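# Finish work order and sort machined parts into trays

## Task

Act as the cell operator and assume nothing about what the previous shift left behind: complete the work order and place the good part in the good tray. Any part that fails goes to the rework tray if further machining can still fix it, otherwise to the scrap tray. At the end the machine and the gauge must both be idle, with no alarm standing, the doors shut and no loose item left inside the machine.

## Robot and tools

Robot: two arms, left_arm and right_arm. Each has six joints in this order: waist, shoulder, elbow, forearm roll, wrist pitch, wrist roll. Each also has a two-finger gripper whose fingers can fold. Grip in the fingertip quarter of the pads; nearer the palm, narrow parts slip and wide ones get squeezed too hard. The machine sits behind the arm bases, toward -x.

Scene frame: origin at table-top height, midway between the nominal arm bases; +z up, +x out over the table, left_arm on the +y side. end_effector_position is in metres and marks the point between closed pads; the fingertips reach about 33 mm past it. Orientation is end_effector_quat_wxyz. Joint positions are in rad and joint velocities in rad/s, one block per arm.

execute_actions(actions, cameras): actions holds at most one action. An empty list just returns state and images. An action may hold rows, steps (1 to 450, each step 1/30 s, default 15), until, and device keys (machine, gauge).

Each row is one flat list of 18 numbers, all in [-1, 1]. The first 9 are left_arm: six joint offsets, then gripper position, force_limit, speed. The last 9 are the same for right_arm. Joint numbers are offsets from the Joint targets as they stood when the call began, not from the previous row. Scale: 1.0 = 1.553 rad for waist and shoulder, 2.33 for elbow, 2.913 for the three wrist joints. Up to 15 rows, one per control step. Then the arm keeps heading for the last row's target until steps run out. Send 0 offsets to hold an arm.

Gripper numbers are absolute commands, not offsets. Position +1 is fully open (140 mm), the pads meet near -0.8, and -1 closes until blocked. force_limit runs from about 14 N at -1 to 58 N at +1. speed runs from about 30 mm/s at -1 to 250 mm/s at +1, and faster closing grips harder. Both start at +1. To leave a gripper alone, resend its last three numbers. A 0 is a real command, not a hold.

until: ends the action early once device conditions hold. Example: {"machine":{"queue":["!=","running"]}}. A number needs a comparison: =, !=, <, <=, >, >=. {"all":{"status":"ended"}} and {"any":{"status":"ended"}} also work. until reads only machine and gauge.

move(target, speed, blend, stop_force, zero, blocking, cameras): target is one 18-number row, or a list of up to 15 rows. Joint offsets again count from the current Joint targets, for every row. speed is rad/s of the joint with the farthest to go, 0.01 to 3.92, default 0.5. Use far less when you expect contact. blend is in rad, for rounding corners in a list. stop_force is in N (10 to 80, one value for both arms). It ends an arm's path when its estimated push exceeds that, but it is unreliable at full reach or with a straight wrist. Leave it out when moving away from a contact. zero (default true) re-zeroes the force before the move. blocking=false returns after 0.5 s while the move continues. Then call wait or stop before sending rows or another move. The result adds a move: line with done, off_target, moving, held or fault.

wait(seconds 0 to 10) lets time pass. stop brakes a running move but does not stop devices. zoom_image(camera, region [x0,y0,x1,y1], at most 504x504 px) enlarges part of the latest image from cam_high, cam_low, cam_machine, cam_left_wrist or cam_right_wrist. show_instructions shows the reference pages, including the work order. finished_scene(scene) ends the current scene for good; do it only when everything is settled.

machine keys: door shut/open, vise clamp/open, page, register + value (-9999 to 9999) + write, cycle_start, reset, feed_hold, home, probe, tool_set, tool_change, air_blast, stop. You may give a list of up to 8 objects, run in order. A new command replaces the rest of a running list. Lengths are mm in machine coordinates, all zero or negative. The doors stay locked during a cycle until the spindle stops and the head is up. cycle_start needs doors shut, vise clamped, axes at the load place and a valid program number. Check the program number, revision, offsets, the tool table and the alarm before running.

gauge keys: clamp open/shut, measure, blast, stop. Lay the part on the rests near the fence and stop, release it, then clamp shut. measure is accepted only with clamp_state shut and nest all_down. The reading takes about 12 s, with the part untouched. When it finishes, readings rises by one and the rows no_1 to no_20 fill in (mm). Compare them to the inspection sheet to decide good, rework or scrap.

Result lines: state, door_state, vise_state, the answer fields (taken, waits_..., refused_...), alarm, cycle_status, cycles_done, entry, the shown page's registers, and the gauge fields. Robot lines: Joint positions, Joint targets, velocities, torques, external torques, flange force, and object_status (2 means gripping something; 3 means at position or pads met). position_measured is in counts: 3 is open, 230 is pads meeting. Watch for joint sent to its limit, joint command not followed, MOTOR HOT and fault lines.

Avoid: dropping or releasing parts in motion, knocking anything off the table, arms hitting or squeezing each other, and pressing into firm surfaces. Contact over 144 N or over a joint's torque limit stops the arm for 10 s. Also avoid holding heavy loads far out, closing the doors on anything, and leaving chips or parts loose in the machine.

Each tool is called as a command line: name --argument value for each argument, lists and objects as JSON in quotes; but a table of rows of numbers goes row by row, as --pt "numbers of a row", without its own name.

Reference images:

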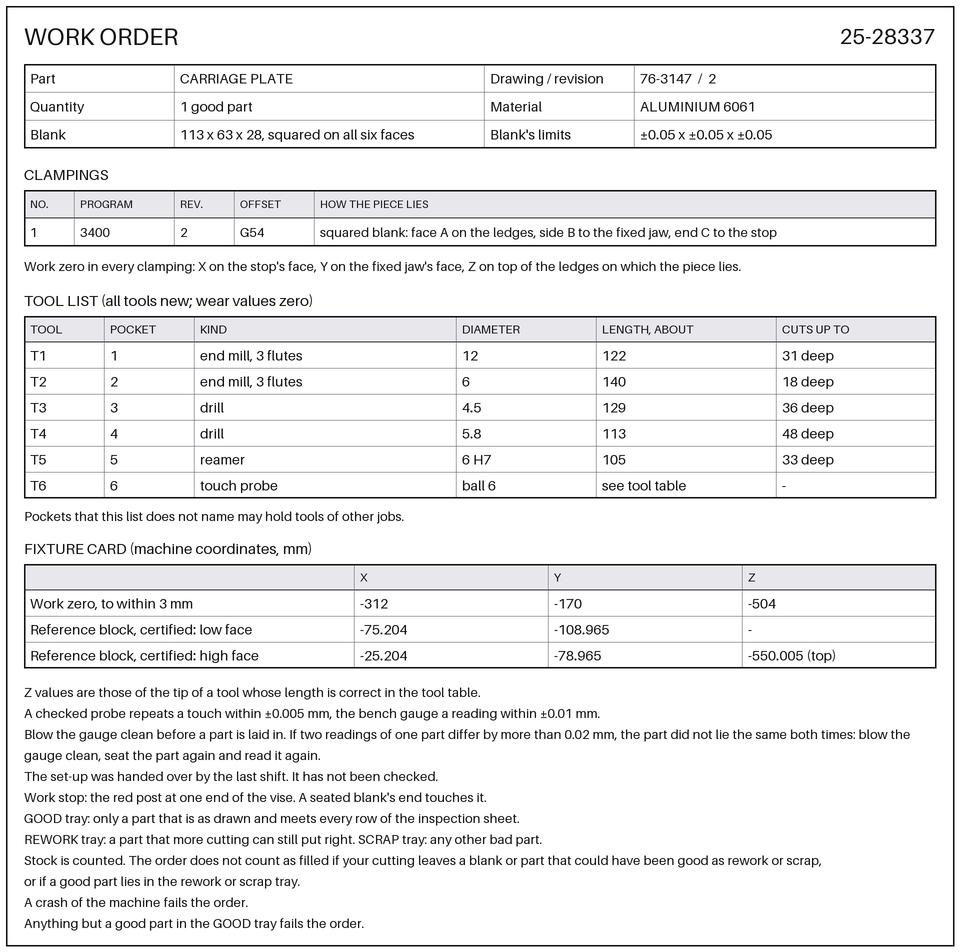

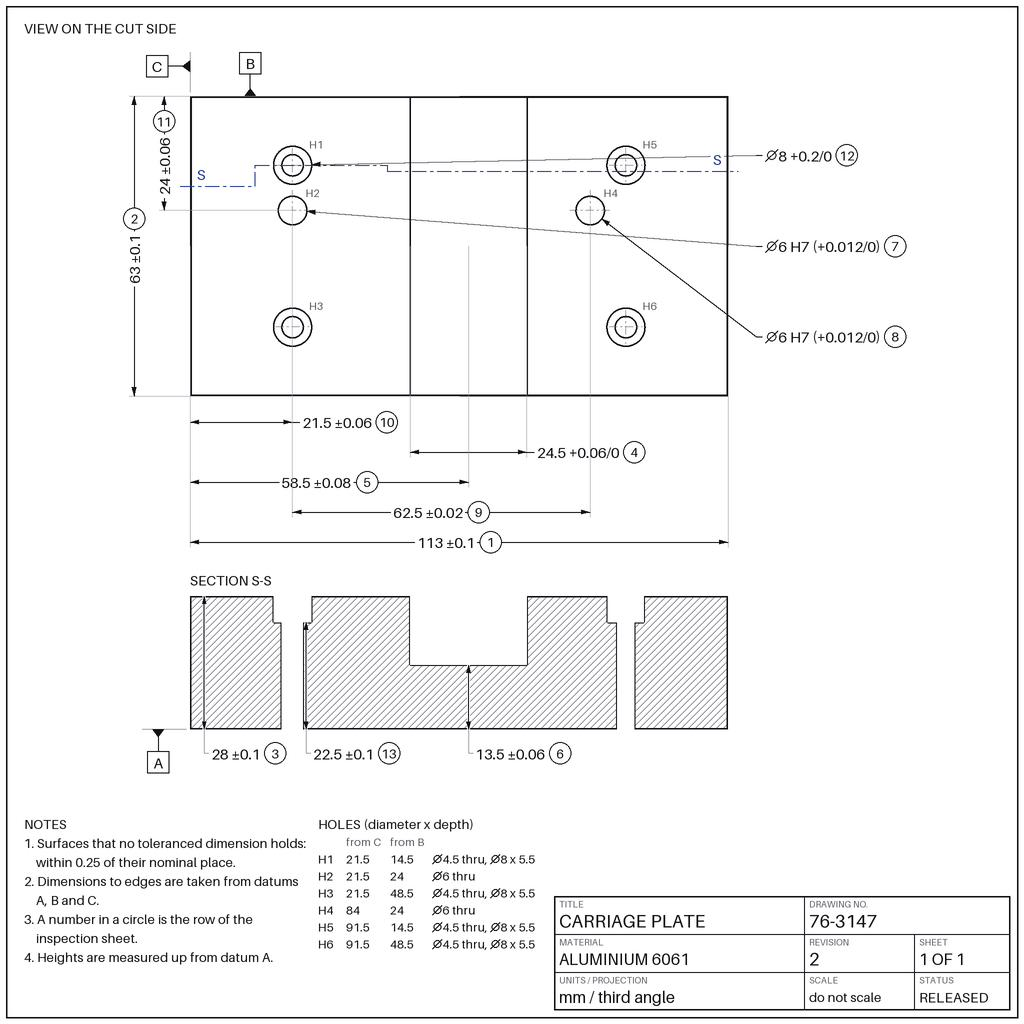

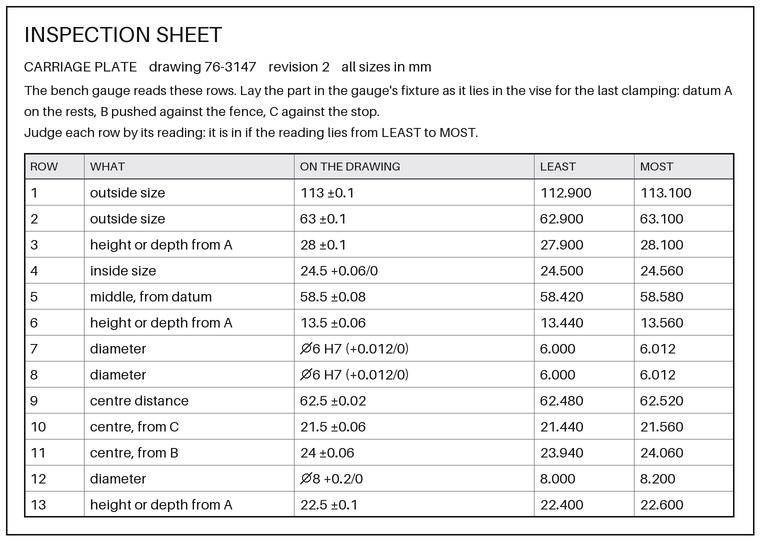

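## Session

execute_actions --actions '[{"machine":[{"page":"program","register":"program","value":3400,"write":true},{"register":"tool_call","value":6,"write":true},{"tool_change":true},{"tool_set":true}],"gauge":{"blast":true},"steps":3}]'

zoom_image --camera "cam_high" --region '[230, 240, 630, 504]'

execute_actions --actions '[{"machine":{"page":"tools"},"steps":2}]' --cameras '[]'

Scene clock: 0.30 s.
left_arm: end_effector_position=(+0.3657, +0.6460, +0.3691) position_measured=3 object_status=3 end_effector_quat_wxyz=(-0.033, +0.999, -0.027, +0.020) | right_arm: end_effector_position=(+0.5013, -0.4334, +0.3692) position_measured=3 object_status=3 end_effector_quat_wxyz=(+0.000, +0.013, +1.000, +0.000)
Joint positions: left_arm=[-0.195 -0.211 1.886 0.073 1.442 1.383] | right_arm=[-3.002 0.193 -1.87 0 -1.464 1.711]
Joint velocities: within noise
Joint torques (N m): left_arm=[0.12 -19.84 -43.6 4.84 0.22 -0.37] | right_arm=[0.23 21.44 43.45 -4.73 -0.05 -0.12]
External joint torques (N m): left_arm=[0.04 -0.91 1.43 -0.33 -0.34 0.37] | right_arm=[-0.18 0.46 -1.71 0.45 0 0.12]
Flange force (N): left_arm=[-3.2 -1.2 2.7] | right_arm=[3.0 -0.3 2.8]
Joint targets: left_arm=[-0.195 -0.211 1.886 0.073 1.442 1.383] | right_arm=[-3.002 0.193 -1.870 0.000 -1.464 1.711]
Tool commands: left_gripper/position=+1.0 left_gripper/force_limit=+1.0 left_gripper/speed=+1.0 right_gripper/position=+1.0 right_gripper/force_limit=+1.0 right_gripper/speed=+1.0
machine.program: program=+3400 tool_call=+6 tool_in_spindle=+0 program_revision=+2 program_offset=+54 load_peak=+0 stored1_number=+3287 stored1_revision=+4 stored2_number=+3400 stored2_revision=+2 stored3_number=+8606 stored3_revision=+3 stored4_number=+0 stored4_revision=+0 cycles=+0
machine: state=idle door_state=shut vise_state=clamped cycle_status=done cycles_done=0 table_x_mm=0 spindle_rpm=0 page=program entries=2 queue=running queue_left=2
gauge: nest=all_up blocks=free clamp_state=open state=busy message=taken readings=0

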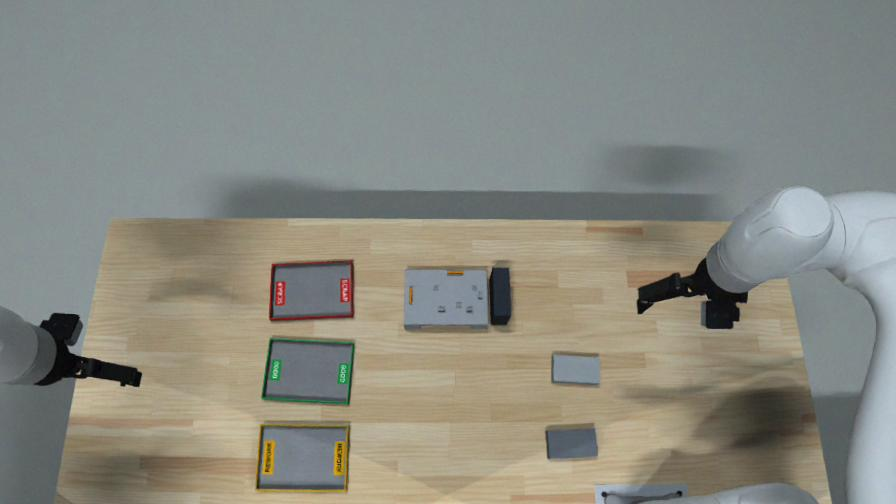

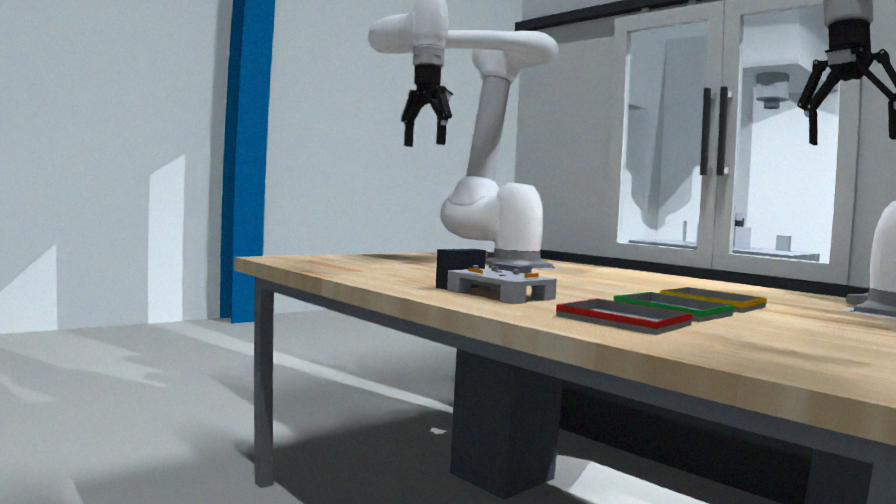

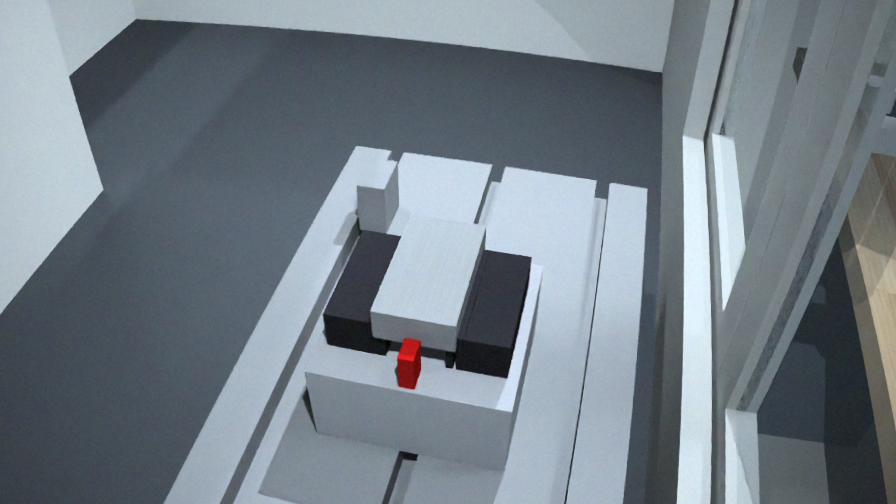

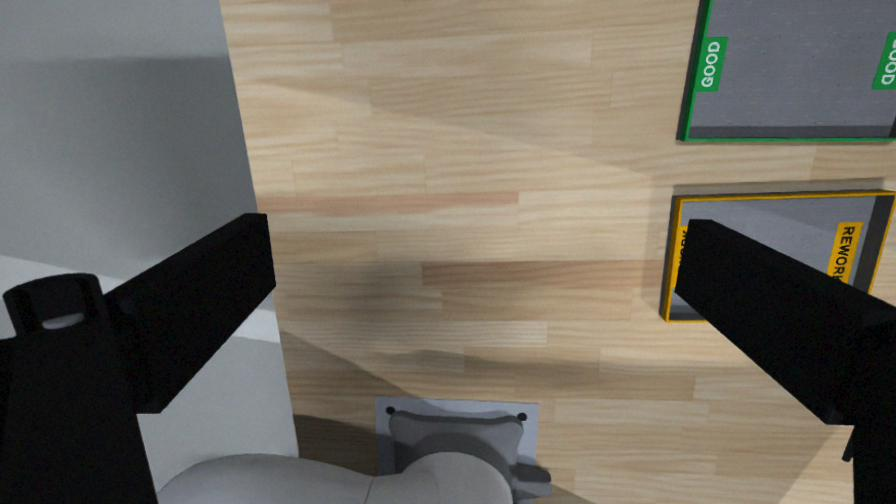

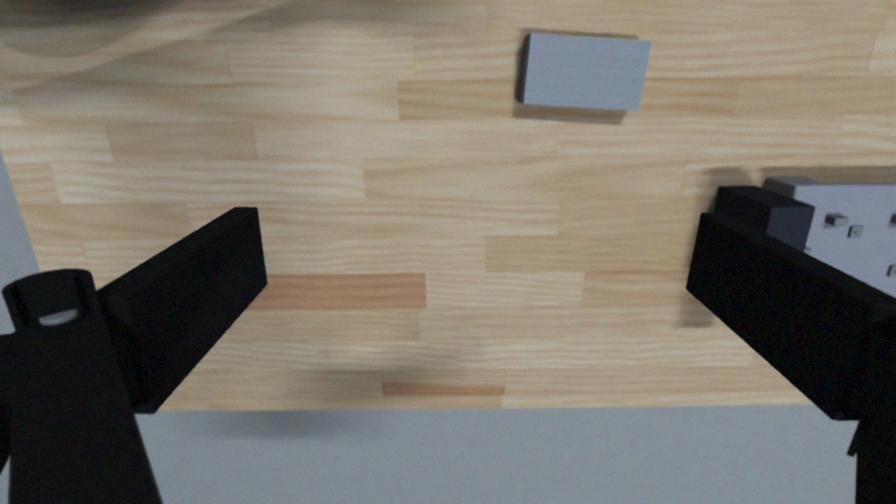

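Scaled by 1.260 from the camera's 896x504 image, which has a finer 1280x720 frame.

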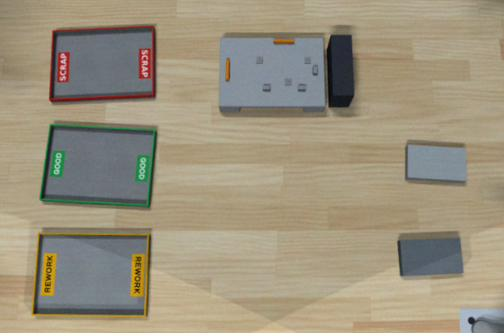

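Scene clock: 0.57 s.
left_arm: end_effector_position=(+0.3657, +0.6460, +0.3691) position_measured=3 object_status=3 end_effector_quat_wxyz=(-0.033, +0.999, -0.027, +0.020) | right_arm: end_effector_position=(+0.5013, -0.4334, +0.3692) position_measured=3 object_status=3 end_effector_quat_wxyz=(+0.000, +0.013, +1.000, +0.000)
Joint positions: left_arm=[-0.195 -0.211 1.886 0.073 1.442 1.383] | right_arm=[-3.002 0.193 -1.87 0 -1.464 1.711]
Joint velocities: within noise
Joint torques (N m): left_arm=[0.29 -20.17 -43.64 4.78 0.21 -0.39] | right_arm=[0.6 21.15 43.49 -4.61 0 -0.07]
External joint torques (N m): left_arm=[-0.12 -0.15 1.55 -0.27 -0.33 0.39] | right_arm=[-0.61 0.72 -1.81 0.34 -0.05 0.07]
Flange force (N): left_arm=[-2.1 -0.7 3.1] | right_arm=[3.4 -1.4 2.8]
Joint targets: left_arm=[-0.195 -0.211 1.886 0.073 1.442 1.383] | right_arm=[-3.002 0.193 -1.870 0.000 -1.464 1.711]
Tool commands: left_gripper/position=+1.0 left_gripper/force_limit=+1.0 left_gripper/speed=+1.0 right_gripper/position=+1.0 right_gripper/force_limit=+1.0 right_gripper/speed=+1.0
machine.tools: t1_length=+122.225 t1_length_wear=+0.000 t1_diameter=+11.996 t1_diameter_wear=+0.000 t1_pocket=+1.000 t2_length=+139.707 t2_length_wear=+0.119 t2_diameter=+5.995 t2_diameter_wear=+0.000 t2_pocket=+2.000 t3_length=+129.457 t3_length_wear=+0.000 t3_diameter=+4.501 t3_diameter_wear=+0.000 t3_pocket=+3.000 t4_length=+113.262 t4_length_wear=+0.000 t4_diameter=+5.795 t4_diameter_wear=+0.000 t4_pocket=+4.000 t5_length=+105.180 t5_length_wear=+0.000 t5_diameter=+6.004 t5_diameter_wear=+0.000 t5_pocket=+5.000 t6_length=+158.956 t6_length_wear=+0.000 t6_diameter=+6.000 t6_diameter_wear=+0.000 t6_pocket=+6.000
machine: state=idle door_state=shut vise_state=clamped cycle_status=done cycles_done=0 table_x_mm=0 spindle_rpm=0 page=tools entries=2 queue=done queue_left=0
gauge: nest=all_up blocks=free clamp_state=open state=busy message=taken readings=0
No camera images: "cameras" was empty.

execute_actions --actions '[{"machine":[{"page":"measuring","register":"t2_length_wear","value":0,"write":true},{"tool_change":true},{"tool_set":true},{"register":"probe_x","value":-50.2,"write":true},{"register":"probe_y","value":-94,"write":true},{"register":"probe_z","value":-540,"write":true},{"register":"probe_move_z","value":-18,"write":true,"probe":true}],"steps":450,"until":{"machine":{"queue":["!=","running"]}}}]' --cameras '[]'

execute_actions --actions '[{"steps":450,"until":{"machine":{"queue":["!=","running"]}}}]' --cameras '[]'

execute_actions --actions '[{"steps":450,"until":{"machine":{"queue":["!=","running"]}}}]' --cameras '[]'

execute_actions --actions '[{"machine":[{"register":"probe_move_z","value":0,"write":true},{"register":"probe_x","value":-85.2,"write":true},{"register":"probe_z","value":-556,"write":true},{"register":"probe_move_x","value":16,"write":true,"probe":true}],"steps":450,"until":{"machine":{"queue":["!=","running"]}}}]' --cameras '[]'

execute_actions --actions '[{"machine":[{"register":"probe_x","value":-15.2,"write":true},{"register":"probe_move_x","value":-16,"write":true,"probe":true}],"steps":450,"until":{"machine":{"queue":["!=","running"]}}}]' --cameras '[]'

execute_actions --actions '[{"machine":[{"register":"probe_move_x","value":0,"write":true},{"register":"probe_x","value":-50.2,"write":true},{"register":"probe_y","value":-69,"write":true},{"register":"probe_move_y","value":-16,"write":true,"probe":true}],"steps":450,"until":{"machine":{"queue":["!=","running"]}}}]' --cameras '[]'

execute_actions --actions '[{"machine":[{"register":"probe_y","value":-119,"write":true},{"register":"probe_move_y","value":16,"write":true,"probe":true}],"steps":450,"until":{"machine":{"queue":["!=","running"]}}}]' --cameras '[]'

execute_actions --actions '[{"machine":[{"register":"probe_move_y","value":0,"write":true},{"register":"probe_x","value":-290,"write":true},{"register":"probe_y","value":-180,"write":true},{"register":"probe_z","value":-467,"write":true},{"register":"probe_move_z","value":-18,"write":true,"probe":true}],"steps":450,"until":{"machine":{"queue":["!=","running"]}}}]' --cameras '["cam_machine"]'

execute_actions --actions '[{"machine":[{"register":"probe_x","value":-253.5,"write":true},{"register":"probe_y","value":-202,"write":true},{"register":"probe_move_z","value":-30,"write":true,"probe":true}],"steps":450,"until":{"machine":{"queue":["!=","running"]}}}]' --cameras '[]'

Scene clock: 21.80 s.
left_arm: end_effector_position=(+0.3657, +0.6460, +0.3691) position_measured=3 object_status=3 end_effector_quat_wxyz=(-0.033, +0.999, -0.027, +0.020) | right_arm: end_effector_position=(+0.5013, -0.4334, +0.3692) position_measured=3 object_status=3 end_effector_quat_wxyz=(+0.000, +0.013, +1.000, +0.000)
Joint positions: left_arm=[-0.195 -0.211 1.886 0.073 1.442 1.383] | right_arm=[-3.002 0.193 -1.87 0 -1.464 1.711]
Joint velocities: within noise
Joint torques (N m): left_arm=[0.5 -20.13 -43.53 4.84 0.25 -0.41] | right_arm=[0.58 20.71 43.27 -4.7 -0.1 -0.15]
External joint torques (N m): left_arm=[-0.4 -0.01 1.49 -0.35 -0.37 0.4] | right_arm=[-0.6 1.1 -1.62 0.42 0.04 0.15]
Flange force (N): left_arm=[-1.9 -0.1 3.0] | right_arm=[3.8 -1.3 2.6]
Joint targets: left_arm=[-0.195 -0.211 1.886 0.073 1.442 1.383] | right_arm=[-3.002 0.193 -1.870 0.000 -1.464 1.711]
Tool commands: left_gripper/position=+1.0 left_gripper/force_limit=+1.0 left_gripper/speed=+1.0 right_gripper/position=+1.0 right_gripper/force_limit=+1.0 right_gripper/speed=+1.0
machine.measuring: probe_x=+0.000 probe_y=+0.000 probe_z=+0.000 probe_move_x=+0.000 probe_move_y=+0.000 probe_move_z=+0.000 probe_radius=+2.990 probe_off_x=+0.000 probe_off_y=+0.000 setter_z=-520.000 probe_touched=+0 probe_found_x=+0.000 probe_found_y=+0.000 probe_found_z=+0.000 set_length=+0.000 set_diameter=+0.000
machine: state=busy door_state=shut vise_state=clamped cycle_status=moving cycles_done=0 table_x_mm=325 spindle_rpm=0 page=measuring entries=5 queue=running queue_left=4
gauge: nest=all_up blocks=free clamp_state=open message=taken readings=0
No camera images: "cameras" was empty.

Scene clock: 37.00 s.
left_arm: end_effector_position=(+0.3657, +0.6460, +0.3691) position_measured=3 object_status=3 end_effector_quat_wxyz=(-0.033, +0.999, -0.027, +0.020) | right_arm: end_effector_position=(+0.5013, -0.4334, +0.3692) position_measured=3 object_status=3 end_effector_quat_wxyz=(+0.000, +0.013, +1.000, +0.000)
Joint positions: left_arm=[-0.195 -0.211 1.886 0.073 1.442 1.383] | right_arm=[-3.002 0.193 -1.87 0 -1.464 1.711]
Joint velocities: within noise
Joint torques (N m): left_arm=[0.59 -19.93 -43.49 4.87 0.25 -0.35] | right_arm=[0.39 21.44 43.36 -4.71 -0.06 -0.06]
External joint torques (N m): left_arm=[-0.52 -0.58 1.33 -0.36 -0.37 0.35] | right_arm=[-0.26 0.29 -1.75 0.45 0.01 0.06]
Flange force (N): left_arm=[-2.7 0.2 2.6] | right_arm=[2.7 -0.6 2.9]
Joint targets: left_arm=[-0.195 -0.211 1.886 0.073 1.442 1.383] | right_arm=[-3.002 0.193 -1.870 0.000 -1.464 1.711]
Tool commands: left_gripper/position=+1.0 left_gripper/force_limit=+1.0 left_gripper/speed=+1.0 right_gripper/position=+1.0 right_gripper/force_limit=+1.0 right_gripper/speed=+1.0
machine.measuring: probe_x=-50.200 probe_y=-94.000 probe_z=-540.000 probe_move_x=+0.000 probe_move_y=+0.000 probe_move_z=-18.000 probe_radius=+2.990 probe_off_x=+0.000 probe_off_y=+0.000 setter_z=-520.000 probe_touched=+0 probe_found_x=+0.000 probe_found_y=+0.000 probe_found_z=+0.000 set_length=+158.961 set_diameter=+6.000
machine: state=busy door_state=shut vise_state=clamped cycle_status=moving cycles_done=0 table_x_mm=-114 spindle_rpm=0 page=measuring entries=10 queue=running queue_left=0
gauge: nest=all_up blocks=free clamp_state=open message=taken readings=0
No camera images: "cameras" was empty.

Scene clock: 39.50 s.
left_arm: end_effector_position=(+0.3657, +0.6460, +0.3691) position_measured=3 object_status=3 end_effector_quat_wxyz=(-0.033, +0.999, -0.027, +0.020) | right_arm: end_effector_position=(+0.5013, -0.4334, +0.3692) position_measured=3 object_status=3 end_effector_quat_wxyz=(+0.000, +0.013, +1.000, +0.000)
Joint positions: left_arm=[-0.195 -0.211 1.886 0.073 1.442 1.383] | right_arm=[-3.002 0.193 -1.87 0 -1.464 1.711]
Joint velocities: within noise
Joint torques (N m): left_arm=[0.18 -20.14 -43.48 4.85 0.19 -0.4] | right_arm=[0.52 20.98 43.63 -4.68 0.03 -0.1]
External joint torques (N m): left_arm=[-0.28 0.19 1.5 -0.36 -0.31 0.4] | right_arm=[-0.47 0.77 -2.02 0.42 -0.09 0.1]
Flange force (N): left_arm=[-1.6 -0.3 3.0] | right_arm=[3.9 -1.1 3.1]
Joint targets: left_arm=[-0.195 -0.211 1.886 0.073 1.442 1.383] | right_arm=[-3.002 0.193 -1.870 0.000 -1.464 1.711]
Tool commands: left_gripper/position=+1.0 left_gripper/force_limit=+1.0 left_gripper/speed=+1.0 right_gripper/position=+1.0 right_gripper/force_limit=+1.0 right_gripper/speed=+1.0
machine.measuring: probe_x=-50.200 probe_y=-94.000 probe_z=-540.000 probe_move_x=+0.000 probe_move_y=+0.000 probe_move_z=-18.000 probe_radius=+2.990 probe_off_x=+0.000 probe_off_y=+0.000 setter_z=-520.000 probe_touched=+1 probe_found_x=-50.200 probe_found_y=-94.000 probe_found_z=-550.003 set_length=+158.961 set_diameter=+6.000
machine: state=idle door_state=shut vise_state=clamped cycle_status=done cycles_done=0 table_x_mm=0 spindle_rpm=0 page=measuring entries=10 queue=done queue_left=0
gauge: nest=all_up blocks=free clamp_state=open message=taken readings=0
No camera images: "cameras" was empty.

Scene clock: 47.97 s.
left_arm: end_effector_position=(+0.3657, +0.6460, +0.3691) position_measured=3 object_status=3 end_effector_quat_wxyz=(-0.033, +0.999, -0.027, +0.020) | right_arm: end_effector_position=(+0.5013, -0.4334, +0.3692) position_measured=3 object_status=3 end_effector_quat_wxyz=(+0.000, +0.013, +1.000, +0.000)
Joint positions: left_arm=[-0.195 -0.211 1.886 0.073 1.442 1.383] | right_arm=[-3.002 0.193 -1.87 0 -1.464 1.711]
Joint velocities: within noise
Joint torques (N m): left_arm=[-0.35 -20.11 -43.47 4.81 0.18 -0.35] | right_arm=[0.19 21.1 43.3 -4.72 -0.01 -0.05]
External joint torques (N m): left_arm=[0.55 -0.57 1.28 -0.29 -0.29 0.35] | right_arm=[-0.06 0.63 -1.64 0.45 -0.04 0.05]
Flange force (N): left_arm=[-2.2 -2.2 2.6] | right_arm=[3.2 -0.2 2.5]
Joint targets: left_arm=[-0.195 -0.211 1.886 0.073 1.442 1.383] | right_arm=[-3.002 0.193 -1.870 0.000 -1.464 1.711]
Tool commands: left_gripper/position=+1.0 left_gripper/force_limit=+1.0 left_gripper/speed=+1.0 right_gripper/position=+1.0 right_gripper/force_limit=+1.0 right_gripper/speed=+1.0
machine.measuring: probe_x=-85.200 probe_y=-94.000 probe_z=-556.000 probe_move_x=+16.000 probe_move_y=+0.000 probe_move_z=+0.000 probe_radius=+2.990 probe_off_x=+0.000 probe_off_y=+0.000 setter_z=-520.000 probe_touched=+1 probe_found_x=-75.204 probe_found_y=-94.000 probe_found_z=-556.000 set_length=+158.961 set_diameter=+6.000
machine: state=idle door_state=shut vise_state=clamped cycle_status=done cycles_done=0 table_x_mm=0 spindle_rpm=0 page=measuring entries=15 queue=done queue_left=0
gauge: nest=all_up blocks=free clamp_state=open message=taken readings=0
No camera images: "cameras" was empty.

Scene clock: 56.30 s.
left_arm: end_effector_position=(+0.3657, +0.6460, +0.3691) position_measured=3 object_status=3 end_effector_quat_wxyz=(-0.033, +0.999, -0.027, +0.020) | right_arm: end_effector_position=(+0.5013, -0.4334, +0.3692) position_measured=3 object_status=3 end_effector_quat_wxyz=(+0.000, +0.013, +1.000, +0.000)
Joint positions: left_arm=[-0.195 -0.211 1.886 0.073 1.442 1.383] | right_arm=[-3.002 0.193 -1.87 0 -1.464 1.711]
Joint velocities: within noise
Joint torques (N m): left_arm=[0.59 -19.85 -43.65 4.83 0.23 -0.4] | right_arm=[0.29 21.02 43.39 -4.68 -0.01 -0.12]
External joint torques (N m): left_arm=[-0.42 -0.75 1.52 -0.32 -0.34 0.4] | right_arm=[-0.18 0.75 -1.72 0.41 -0.04 0.12]
Flange force (N): left_arm=[-3.2 -0.1 2.9] | right_arm=[3.5 -0.4 2.6]
Joint targets: left_arm=[-0.195 -0.211 1.886 0.073 1.442 1.383] | right_arm=[-3.002 0.193 -1.870 0.000 -1.464 1.711]
Tool commands: left_gripper/position=+1.0 left_gripper/force_limit=+1.0 left_gripper/speed=+1.0 right_gripper/position=+1.0 right_gripper/force_limit=+1.0 right_gripper/speed=+1.0
machine.measuring: probe_x=-15.200 probe_y=-94.000 probe_z=-556.000 probe_move_x=-16.000 probe_move_y=+0.000 probe_move_z=+0.000 probe_radius=+2.990 probe_off_x=+0.000 probe_off_y=+0.000 setter_z=-520.000 probe_touched=+1 probe_found_x=-25.203 probe_found_y=-94.000 probe_found_z=-556.000 set_length=+158.961 set_diameter=+6.000
machine: state=idle door_state=shut vise_state=clamped cycle_status=done cycles_done=0 table_x_mm=0 spindle_rpm=0 page=measuring entries=18 queue=done queue_left=0
gauge: nest=all_up blocks=free clamp_state=open message=taken readings=0
No camera images: "cameras" was empty.

Scene clock: 64.80 s.
left_arm: end_effector_position=(+0.3657, +0.6460, +0.3691) position_measured=3 object_status=3 end_effector_quat_wxyz=(-0.033, +0.999, -0.027, +0.020) | right_arm: end_effector_position=(+0.5013, -0.4334, +0.3692) position_measured=3 object_status=3 end_effector_quat_wxyz=(+0.000, +0.013, +1.000, +0.000)
Joint positions: left_arm=[-0.195 -0.211 1.886 0.073 1.442 1.383] | right_arm=[-3.002 0.193 -1.87 0 -1.464 1.711]
Joint velocities: within noise
Joint torques (N m): left_arm=[0.17 -20.16 -43.7 4.91 0.2 -0.31] | right_arm=[0.11 21.14 43.6 -4.72 -0.05 -0.07]
External joint torques (N m): left_arm=[-0.08 -0.35 1.52 -0.39 -0.32 0.3] | right_arm=[-0.11 0.68 -1.91 0.44 0 0.07]
Flange force (N): left_arm=[-2.4 -0.6 3.0] | right_arm=[3.7 -0.3 3.1]
Joint targets: left_arm=[-0.195 -0.211 1.886 0.073 1.442 1.383] | right_arm=[-3.002 0.193 -1.870 0.000 -1.464 1.711]
Tool commands: left_gripper/position=+1.0 left_gripper/force_limit=+1.0 left_gripper/speed=+1.0 right_gripper/position=+1.0 right_gripper/force_limit=+1.0 right_gripper/speed=+1.0
machine.measuring: probe_x=-50.200 probe_y=-69.000 probe_z=-556.000 probe_move_x=+0.000 probe_move_y=-16.000 probe_move_z=+0.000 probe_radius=+2.990 probe_off_x=+0.000 probe_off_y=+0.000 setter_z=-520.000 probe_touched=+1 probe_found_x=-50.200 probe_found_y=-78.963 probe_found_z=-556.000 set_length=+158.961 set_diameter=+6.000
machine: state=idle door_state=shut vise_state=clamped cycle_status=done cycles_done=0 table_x_mm=0 spindle_rpm=0 page=measuring entries=23 queue=done queue_left=0
gauge: nest=all_up blocks=free clamp_state=open message=taken readings=0
No camera images: "cameras" was empty.

Scene clock: 73.07 s.
left_arm: end_effector_position=(+0.3657, +0.6460, +0.3691) position_measured=3 object_status=3 end_effector_quat_wxyz=(-0.033, +0.999, -0.027, +0.020) | right_arm: end_effector_position=(+0.5013, -0.4334, +0.3692) position_measured=3 object_status=3 end_effector_quat_wxyz=(+0.000, +0.013, +1.000, +0.000)
Joint positions: left_arm=[-0.195 -0.211 1.886 0.073 1.442 1.383] | right_arm=[-3.002 0.193 -1.87 0 -1.464 1.711]
Joint velocities: within noise
Joint torques (N m): left_arm=[0.25 -20.39 -43.46 4.86 0.23 -0.35] | right_arm=[0.57 21.26 43.33 -4.69 -0.05 -0.12]
External joint torques (N m): left_arm=[-0.1 0.08 1.44 -0.36 -0.34 0.35] | right_arm=[-0.52 0.55 -1.67 0.42 0 0.12]
Flange force (N): left_arm=[-1.6 -0.6 3.0] | right_arm=[3.0 -1.1 2.7]
Joint targets: left_arm=[-0.195 -0.211 1.886 0.073 1.442 1.383] | right_arm=[-3.002 0.193 -1.870 0.000 -1.464 1.711]
Tool commands: left_gripper/position=+1.0 left_gripper/force_limit=+1.0 left_gripper/speed=+1.0 right_gripper/position=+1.0 right_gripper/force_limit=+1.0 right_gripper/speed=+1.0
machine.measuring: probe_x=-50.200 probe_y=-119.000 probe_z=-556.000 probe_move_x=+0.000 probe_move_y=+16.000 probe_move_z=+0.000 probe_radius=+2.990 probe_off_x=+0.000 probe_off_y=+0.000 setter_z=-520.000 probe_touched=+1 probe_found_x=-50.200 probe_found_y=-108.966 probe_found_z=-556.000 set_length=+158.961 set_diameter=+6.000
machine: state=idle door_state=shut vise_state=clamped cycle_status=done cycles_done=0 table_x_mm=0 spindle_rpm=0 page=measuring entries=26 queue=done queue_left=0
gauge: nest=all_up blocks=free clamp_state=open message=taken readings=0
No camera images: "cameras" was empty.

Scene clock: 81.00 s.
left_arm: end_effector_position=(+0.3657, +0.6460, +0.3691) position_measured=3 object_status=3 end_effector_quat_wxyz=(-0.033, +0.999, -0.027, +0.020) | right_arm: end_effector_position=(+0.5013, -0.4334, +0.3692) position_measured=3 object_status=3 end_effector_quat_wxyz=(+0.000, +0.013, +1.000, +0.000)
Joint positions: left_arm=[-0.195 -0.211 1.886 0.073 1.442 1.383] | right_arm=[-3.002 0.193 -1.87 0 -1.464 1.711]
Joint velocities: within noise
Joint torques (N m): left_arm=[0.05 -20.37 -43.54 4.89 0.27 -0.41] | right_arm=[0.05 21.29 43.38 -4.73 -0.08 -0.11]
External joint torques (N m): left_arm=[0.01 -0.07 1.46 -0.39 -0.38 0.4] | right_arm=[-0.01 0.56 -1.68 0.46 0.03 0.11]
Flange force (N): left_arm=[-1.8 -1.0 3.1] | right_arm=[3.2 0.0 2.7]
Joint targets: left_arm=[-0.195 -0.211 1.886 0.073 1.442 1.383] | right_arm=[-3.002 0.193 -1.870 0.000 -1.464 1.711]
Tool commands: left_gripper/position=+1.0 left_gripper/force_limit=+1.0 left_gripper/speed=+1.0 right_gripper/position=+1.0 right_gripper/force_limit=+1.0 right_gripper/speed=+1.0
machine.measuring: probe_x=-290.000 probe_y=-180.000 probe_z=-467.000 probe_move_x=+0.000 probe_move_y=+0.000 probe_move_z=-18.000 probe_radius=+2.990 probe_off_x=+0.000 probe_off_y=+0.000 setter_z=-520.000 probe_touched=+1 probe_found_x=-290.000 probe_found_y=-180.000 probe_found_z=-474.835 set_length=+158.961 set_diameter=+6.000
machine: state=idle door_state=shut vise_state=clamped cycle_status=done cycles_done=0 table_x_mm=0 spindle_rpm=0 page=measuring entries=32 queue=done queue_left=0
gauge: nest=all_up blocks=free clamp_state=open message=taken readings=0
Images, in order (width x height): cam_machine 896x504.

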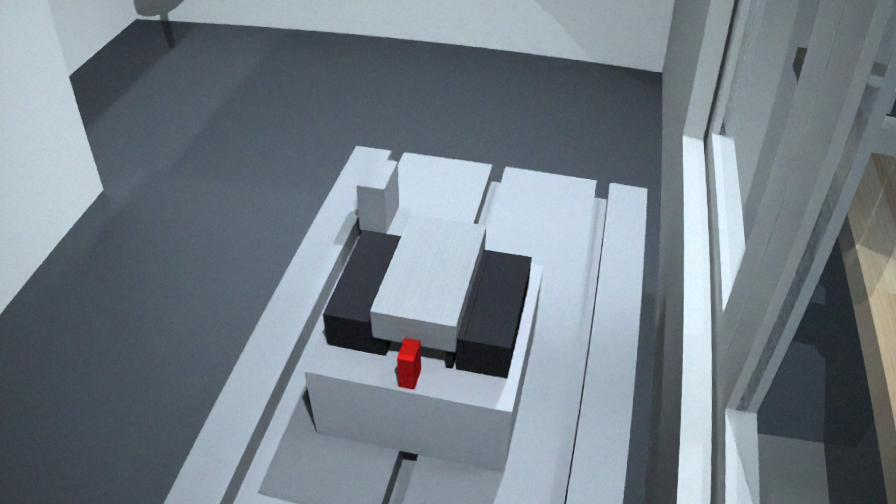

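Scene clock: 88.53 s.
left_arm: end_effector_position=(+0.3657, +0.6460, +0.3691) position_measured=3 object_status=3 end_effector_quat_wxyz=(-0.033, +0.999, -0.027, +0.020) | right_arm: end_effector_position=(+0.5013, -0.4334, +0.3692) position_measured=3 object_status=3 end_effector_quat_wxyz=(+0.000, +0.013, +1.000, +0.000)
Joint positions: left_arm=[-0.195 -0.211 1.886 0.073 1.442 1.383] | right_arm=[-3.002 0.193 -1.87 0 -1.464 1.711]
Joint velocities: within noise
Joint torques (N m): left_arm=[0.12 -20.37 -43.61 4.85 0.18 -0.36] | right_arm=[0.46 21.22 43.27 -4.69 -0.01 -0.13]
External joint torques (N m): left_arm=[-0.17 0.23 1.54 -0.35 -0.3 0.36] | right_arm=[-0.42 0.6 -1.61 0.42 -0.04 0.13]
Flange force (N): left_arm=[-1.5 -0.4 3.1] | right_arm=[3.1 -0.9 2.5]
Joint targets: left_arm=[-0.195 -0.211 1.886 0.073 1.442 1.383] | right_arm=[-3.002 0.193 -1.870 0.000 -1.464 1.711]
Tool commands: left_gripper/position=+1.0 left_gripper/force_limit=+1.0 left_gripper/speed=+1.0 right_gripper/position=+1.0 right_gripper/force_limit=+1.0 right_gripper/speed=+1.0
machine.measuring: probe_x=-253.500 probe_y=-202.000 probe_z=-467.000 probe_move_x=+0.000 probe_move_y=+0.000 probe_move_z=-30.000 probe_radius=+2.990 probe_off_x=+0.000 probe_off_y=+0.000 setter_z=-520.000 probe_touched=+1 probe_found_x=-253.500 probe_found_y=-202.000 probe_found_z=-474.836 set_length=+158.961 set_diameter=+6.000
machine: state=idle door_state=shut vise_state=clamped cycle_status=done cycles_done=0 table_x_mm=0 spindle_rpm=0 page=measuring entries=36 queue=done queue_left=0
gauge: nest=all_up blocks=free clamp_state=open message=taken readings=0
No camera images: "cameras" was empty.

execute_actions --actions '[{"machine":[{"page":"tools","register":"tool_call","value":1,"write":true}],"steps":15}]' --cameras '["cam_high"]'

execute_actions --actions '[{"machine":{"page":"work_offsets"},"steps":3}]' --cameras '[]'

Scene clock: 99.47 s.
left_arm: end_effector_position=(+0.3657, +0.6460, +0.3691) position_measured=3 object_status=3 end_effector_quat_wxyz=(-0.033, +0.999, -0.027, +0.020) | right_arm: end_effector_position=(+0.5013, -0.4334, +0.3692) position_measured=3 object_status=3 end_effector_quat_wxyz=(+0.000, +0.013, +1.000, +0.000)
Joint positions: left_arm=[-0.195 -0.211 1.886 0.073 1.442 1.383] | right_arm=[-3.002 0.193 -1.87 0 -1.464 1.711]
Joint velocities: within noise
Joint torques (N m): left_arm=[0.14 -20.4 -43.56 4.82 0.22 -0.35] | right_arm=[0.47 21.5 43.45 -4.61 -0.05 -0.07]
External joint torques (N m): left_arm=[-0.05 -0.27 1.36 -0.31 -0.33 0.35] | right_arm=[-0.54 0.46 -1.76 0.33 -0.01 0.07]
Flange force (N): left_arm=[-2.0 -0.8 2.8] | right_arm=[3.0 -1.2 2.8]
Joint targets: left_arm=[-0.195 -0.211 1.886 0.073 1.442 1.383] | right_arm=[-3.002 0.193 -1.870 0.000 -1.464 1.711]
Tool commands: left_gripper/position=+1.0 left_gripper/force_limit=+1.0 left_gripper/speed=+1.0 right_gripper/position=+1.0 right_gripper/force_limit=+1.0 right_gripper/speed=+1.0
machine.tools: t1_length=+122.225 t1_length_wear=+0.000 t1_diameter=+11.996 t1_diameter_wear=+0.000 t1_pocket=+1.000 t2_length=+139.707 t2_length_wear=+0.000 t2_diameter=+5.995 t2_diameter_wear=+0.000 t2_pocket=+2.000 t3_length=+129.457 t3_length_wear=+0.000 t3_diameter=+4.501 t3_diameter_wear=+0.000 t3_pocket=+3.000 t4_length=+113.262 t4_length_wear=+0.000 t4_diameter=+5.795 t4_diameter_wear=+0.000 t4_pocket=+4.000 t5_length=+105.180 t5_length_wear=+0.000 t5_diameter=+6.004 t5_diameter_wear=+0.000 t5_pocket=+5.000 t6_length=+158.956 t6_length_wear=+0.000 t6_diameter=+6.000 t6_diameter_wear=+0.000 t6_pocket=+6.000
machine: state=idle door_state=shut vise_state=clamped cycle_status=done cycles_done=0 table_x_mm=0 spindle_rpm=0 page=tools entries=37 queue=done queue_left=0
gauge: nest=all_up blocks=free clamp_state=open message=taken readings=0
Images, in order (width x height): cam_high 896x504.

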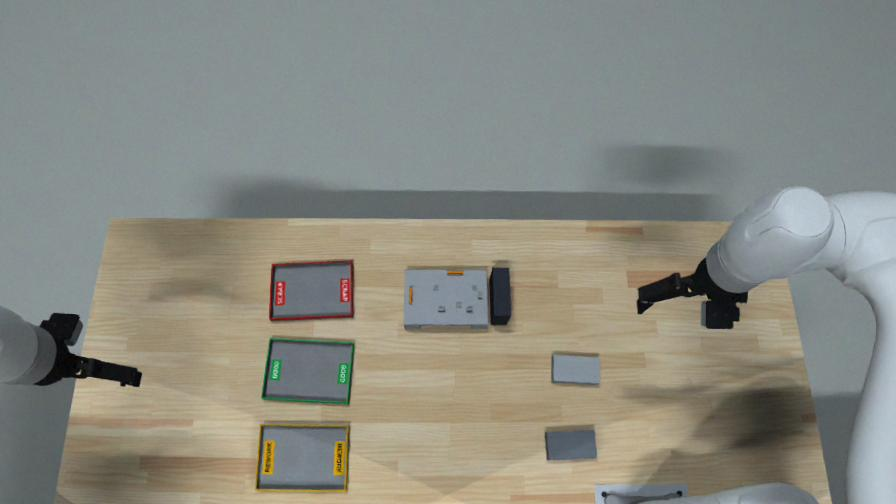

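Scene clock: 99.77 s.
left_arm: end_effector_position=(+0.3657, +0.6460, +0.3691) position_measured=3 object_status=3 end_effector_quat_wxyz=(-0.033, +0.999, -0.027, +0.020) | right_arm: end_effector_position=(+0.5013, -0.4334, +0.3692) position_measured=3 object_status=3 end_effector_quat_wxyz=(+0.000, +0.013, +1.000, +0.000)
Joint positions: left_arm=[-0.195 -0.211 1.886 0.073 1.442 1.383] | right_arm=[-3.002 0.193 -1.87 0 -1.464 1.711]
Joint velocities: within noise
Joint torques (N m): left_arm=[0.27 -20.17 -43.5 4.82 0.15 -0.37] | right_arm=[0.2 20.77 43.48 -4.66 -0.11 -0.11]
External joint torques (N m): left_arm=[-0.09 -0.38 1.41 -0.31 -0.26 0.36] | right_arm=[-0.17 1.14 -1.79 0.38 0.06 0.11]
Flange force (N): left_arm=[-2.4 -0.7 2.7] | right_arm=[4.2 -0.4 2.9]
Joint targets: left_arm=[-0.195 -0.211 1.886 0.073 1.442 1.383] | right_arm=[-3.002 0.193 -1.870 0.000 -1.464 1.711]
Tool commands: left_gripper/position=+1.0 left_gripper/force_limit=+1.0 left_gripper/speed=+1.0 right_gripper/position=+1.0 right_gripper/force_limit=+1.0 right_gripper/speed=+1.0
machine.work_offsets: g54_x=-270.048 g54_y=-206.242 g54_z=-475.849 g55_x=+0.000 g55_y=+0.000 g55_z=+0.000 g56_x=+0.000 g56_y=+0.000 g56_z=+0.000
machine: state=idle door_state=shut vise_state=clamped cycle_status=done cycles_done=0 table_x_mm=0 spindle_rpm=0 page=work_offsets entries=37 queue=done queue_left=0
gauge: nest=all_up blocks=free clamp_state=open message=taken readings=0
No camera images: "cameras" was empty.

execute_actions --actions '[{"machine":[{"page":"measuring","register":"probe_x","value":-184,"write":true},{"register":"probe_y","value":-203,"write":true},{"register":"probe_z","value":-488,"write":true},{"register":"probe_move_z","value":0,"write":true},{"register":"probe_move_y","value":0,"write":true},{"register":"probe_move_x","value":-22,"write":true},{"probe":true}],"steps":450,"until":{"machine":{"queue":["!=","running"]}}}]' --cameras '[]'

execute_actions --actions '[{"machine":[{"register":"probe_x","value":-330,"write":true},{"register":"probe_y","value":-182,"write":true},{"register":"probe_z","value":-486,"write":true},{"register":"probe_move_x","value":22,"write":true},{"probe":true}],"steps":450,"until":{"machine":{"queue":["!=","running"]}}}]' --cameras '[]'

execute_actions --actions '[{"machine":[{"register":"probe_x","value":-260,"write":true},{"register":"probe_y","value":-158,"write":true},{"register":"probe_move_x","value":0,"write":true},{"register":"probe_move_y","value":-18,"write":true},{"probe":true}],"steps":450,"until":{"machine":{"queue":["!=","running"]}}}]' --cameras '[]'

execute_actions --actions '[{"machine":[{"register":"probe_y","value":-250,"write":true},{"register":"probe_move_y","value":22,"write":true},{"probe":true}],"steps":450,"until":{"machine":{"queue":["!=","running"]}}}]' --cameras '[]'

Scene clock: 110.67 s.
left_arm: end_effector_position=(+0.3657, +0.6460, +0.3691) position_measured=3 object_status=3 end_effector_quat_wxyz=(-0.033, +0.999, -0.027, +0.020) | right_arm: end_effector_position=(+0.5013, -0.4334, +0.3692) position_measured=3 object_status=3 end_effector_quat_wxyz=(+0.000, +0.013, +1.000, +0.000)
Joint positions: left_arm=[-0.195 -0.211 1.886 0.073 1.442 1.383] | right_arm=[-3.002 0.193 -1.87 0 -1.464 1.711]
Joint velocities: within noise
Joint torques (N m): left_arm=[-0.06 -20.55 -43.47 4.77 0.22 -0.36] | right_arm=[0.74 21.06 43.37 -4.7 -0.04 -0.09]
External joint torques (N m): left_arm=[0.15 0.31 1.36 -0.27 -0.34 0.36] | right_arm=[-0.7 0.8 -1.66 0.42 -0.01 0.09]
Flange force (N): left_arm=[-1.0 -1.2 2.9] | right_arm=[3.3 -1.6 2.6]
Joint targets: left_arm=[-0.195 -0.211 1.886 0.073 1.442 1.383] | right_arm=[-3.002 0.193 -1.870 0.000 -1.464 1.711]
Tool commands: left_gripper/position=+1.0 left_gripper/force_limit=+1.0 left_gripper/speed=+1.0 right_gripper/position=+1.0 right_gripper/force_limit=+1.0 right_gripper/speed=+1.0
machine.measuring: probe_x=-184.000 probe_y=-203.000 probe_z=-488.000 probe_move_x=-22.000 probe_move_y=+0.000 probe_move_z=+0.000 probe_radius=+2.990 probe_off_x=+0.000 probe_off_y=+0.000 setter_z=-520.000 probe_touched=+1 probe_found_x=-195.546 probe_found_y=-203.000 probe_found_z=-488.000 set_length=+158.961 set_diameter=+6.000
machine: state=idle door_state=shut vise_state=clamped cycle_status=done cycles_done=0 table_x_mm=0 spindle_rpm=0 page=measuring entries=44 queue=done queue_left=0
gauge: nest=all_up blocks=free clamp_state=open message=taken readings=0
No camera images: "cameras" was empty.

Scene clock: 120.47 s.
left_arm: end_effector_position=(+0.3657, +0.6460, +0.3691) position_measured=3 object_status=3 end_effector_quat_wxyz=(-0.033, +0.999, -0.027, +0.020) | right_arm: end_effector_position=(+0.5013, -0.4334, +0.3692) position_measured=3 object_status=3 end_effector_quat_wxyz=(+0.000, +0.013, +1.000, +0.000)
Joint positions: left_arm=[-0.195 -0.211 1.886 0.073 1.442 1.383] | right_arm=[-3.002 0.193 -1.87 0 -1.464 1.711]
Joint velocities: within noise
Joint torques (N m): left_arm=[0.01 -20.25 -43.52 4.85 0.23 -0.38] | right_arm=[0.66 21.42 43.53 -4.68 -0.02 -0.11]
External joint torques (N m): left_arm=[-0.02 -0.19 1.34 -0.35 -0.35 0.38] | right_arm=[-0.69 0.49 -1.82 0.4 -0.03 0.11]
Flange force (N): left_arm=[-1.9 -0.9 2.8] | right_arm=[3.1 -1.5 2.9]
Joint targets: left_arm=[-0.195 -0.211 1.886 0.073 1.442 1.383] | right_arm=[-3.002 0.193 -1.870 0.000 -1.464 1.711]
Tool commands: left_gripper/position=+1.0 left_gripper/force_limit=+1.0 left_gripper/speed=+1.0 right_gripper/position=+1.0 right_gripper/force_limit=+1.0 right_gripper/speed=+1.0
machine.measuring: probe_x=-330.000 probe_y=-182.000 probe_z=-486.000 probe_move_x=+22.000 probe_move_y=+0.000 probe_move_z=+0.000 probe_radius=+2.990 probe_off_x=+0.000 probe_off_y=+0.000 setter_z=-520.000 probe_touched=+1 probe_found_x=-308.552 probe_found_y=-182.000 probe_found_z=-486.000 set_length=+158.961 set_diameter=+6.000
machine: state=idle door_state=shut vise_state=clamped cycle_status=done cycles_done=0 table_x_mm=0 spindle_rpm=0 page=measuring entries=49 queue=done queue_left=0
gauge: nest=all_up blocks=free clamp_state=open message=taken readings=0
No camera images: "cameras" was empty.

Scene clock: 128.87 s.
left_arm: end_effector_position=(+0.3657, +0.6460, +0.3691) position_measured=3 object_status=3 end_effector_quat_wxyz=(-0.033, +0.999, -0.027, +0.020) | right_arm: end_effector_position=(+0.5013, -0.4334, +0.3692) position_measured=3 object_status=3 end_effector_quat_wxyz=(+0.000, +0.013, +1.000, +0.000)
Joint positions: left_arm=[-0.195 -0.211 1.886 0.073 1.442 1.383] | right_arm=[-3.002 0.193 -1.87 0 -1.464 1.711]
Joint velocities: within noise
Joint torques (N m): left_arm=[0.17 -20.14 -43.62 4.89 0.22 -0.4] | right_arm=[0.52 21.68 43.6 -4.7 -0.05 -0.09]
External joint torques (N m): left_arm=[-0.12 -0.2 1.54 -0.39 -0.33 0.39] | right_arm=[-0.52 0.15 -1.95 0.43 -0.01 0.09]
Flange force (N): left_arm=[-2.2 -0.7 3.1] | right_arm=[2.7 -1.2 3.2]
Joint targets: left_arm=[-0.195 -0.211 1.886 0.073 1.442 1.383] | right_arm=[-3.002 0.193 -1.870 0.000 -1.464 1.711]
Tool commands: left_gripper/position=+1.0 left_gripper/force_limit=+1.0 left_gripper/speed=+1.0 right_gripper/position=+1.0 right_gripper/force_limit=+1.0 right_gripper/speed=+1.0
machine.measuring: probe_x=-260.000 probe_y=-158.000 probe_z=-486.000 probe_move_x=+0.000 probe_move_y=-18.000 probe_move_z=+0.000 probe_radius=+2.990 probe_off_x=+0.000 probe_off_y=+0.000 setter_z=-520.000 probe_touched=+1 probe_found_x=-260.000 probe_found_y=-171.492 probe_found_z=-486.000 set_length=+158.961 set_diameter=+6.000
machine: state=idle door_state=shut vise_state=clamped cycle_status=done cycles_done=0 table_x_mm=0 spindle_rpm=0 page=measuring entries=54 queue=done queue_left=0
gauge: nest=all_up blocks=free clamp_state=open message=taken readings=0
No camera images: "cameras" was empty.

Scene clock: 137.57 s.
left_arm: end_effector_position=(+0.3657, +0.6460, +0.3691) position_measured=3 object_status=3 end_effector_quat_wxyz=(-0.033, +0.999, -0.027, +0.020) | right_arm: end_effector_position=(+0.5013, -0.4334, +0.3692) position_measured=3 object_status=3 end_effector_quat_wxyz=(+0.000, +0.013, +1.000, +0.000)
Joint positions: left_arm=[-0.195 -0.211 1.886 0.073 1.442 1.383] | right_arm=[-3.002 0.193 -1.87 0 -1.464 1.711]
Joint velocities: within noise
Joint torques (N m): left_arm=[0.05 -20.34 -43.65 4.84 0.19 -0.35] | right_arm=[0.41 21.13 43.48 -4.69 -0.05 -0.07]
External joint torques (N m): left_arm=[-0.01 0.19 1.59 -0.34 -0.31 0.35] | right_arm=[-0.38 0.71 -1.8 0.41 0 0.07]
Flange force (N): left_arm=[-1.6 -0.8 3.2] | right_arm=[3.5 -0.9 2.9]
Joint targets: left_arm=[-0.195 -0.211 1.886 0.073 1.442 1.383] | right_arm=[-3.002 0.193 -1.870 0.000 -1.464 1.711]
Tool commands: left_gripper/position=+1.0 left_gripper/force_limit=+1.0 left_gripper/speed=+1.0 right_gripper/position=+1.0 right_gripper/force_limit=+1.0 right_gripper/speed=+1.0
machine.measuring: probe_x=-260.000 probe_y=-250.000 probe_z=-486.000 probe_move_x=+0.000 probe_move_y=+22.000 probe_move_z=+0.000 probe_radius=+2.990 probe_off_x=+0.000 probe_off_y=+0.000 setter_z=-520.000 probe_touched=+1 probe_found_x=-260.000 probe_found_y=-234.512 probe_found_z=-486.000 set_length=+158.961 set_diameter=+6.000
machine: state=idle door_state=shut vise_state=clamped cycle_status=done cycles_done=0 table_x_mm=0 spindle_rpm=0 page=measuring entries=57 queue=done queue_left=0
gauge: nest=all_up blocks=free clamp_state=open message=taken readings=0
No camera images: "cameras" was empty.


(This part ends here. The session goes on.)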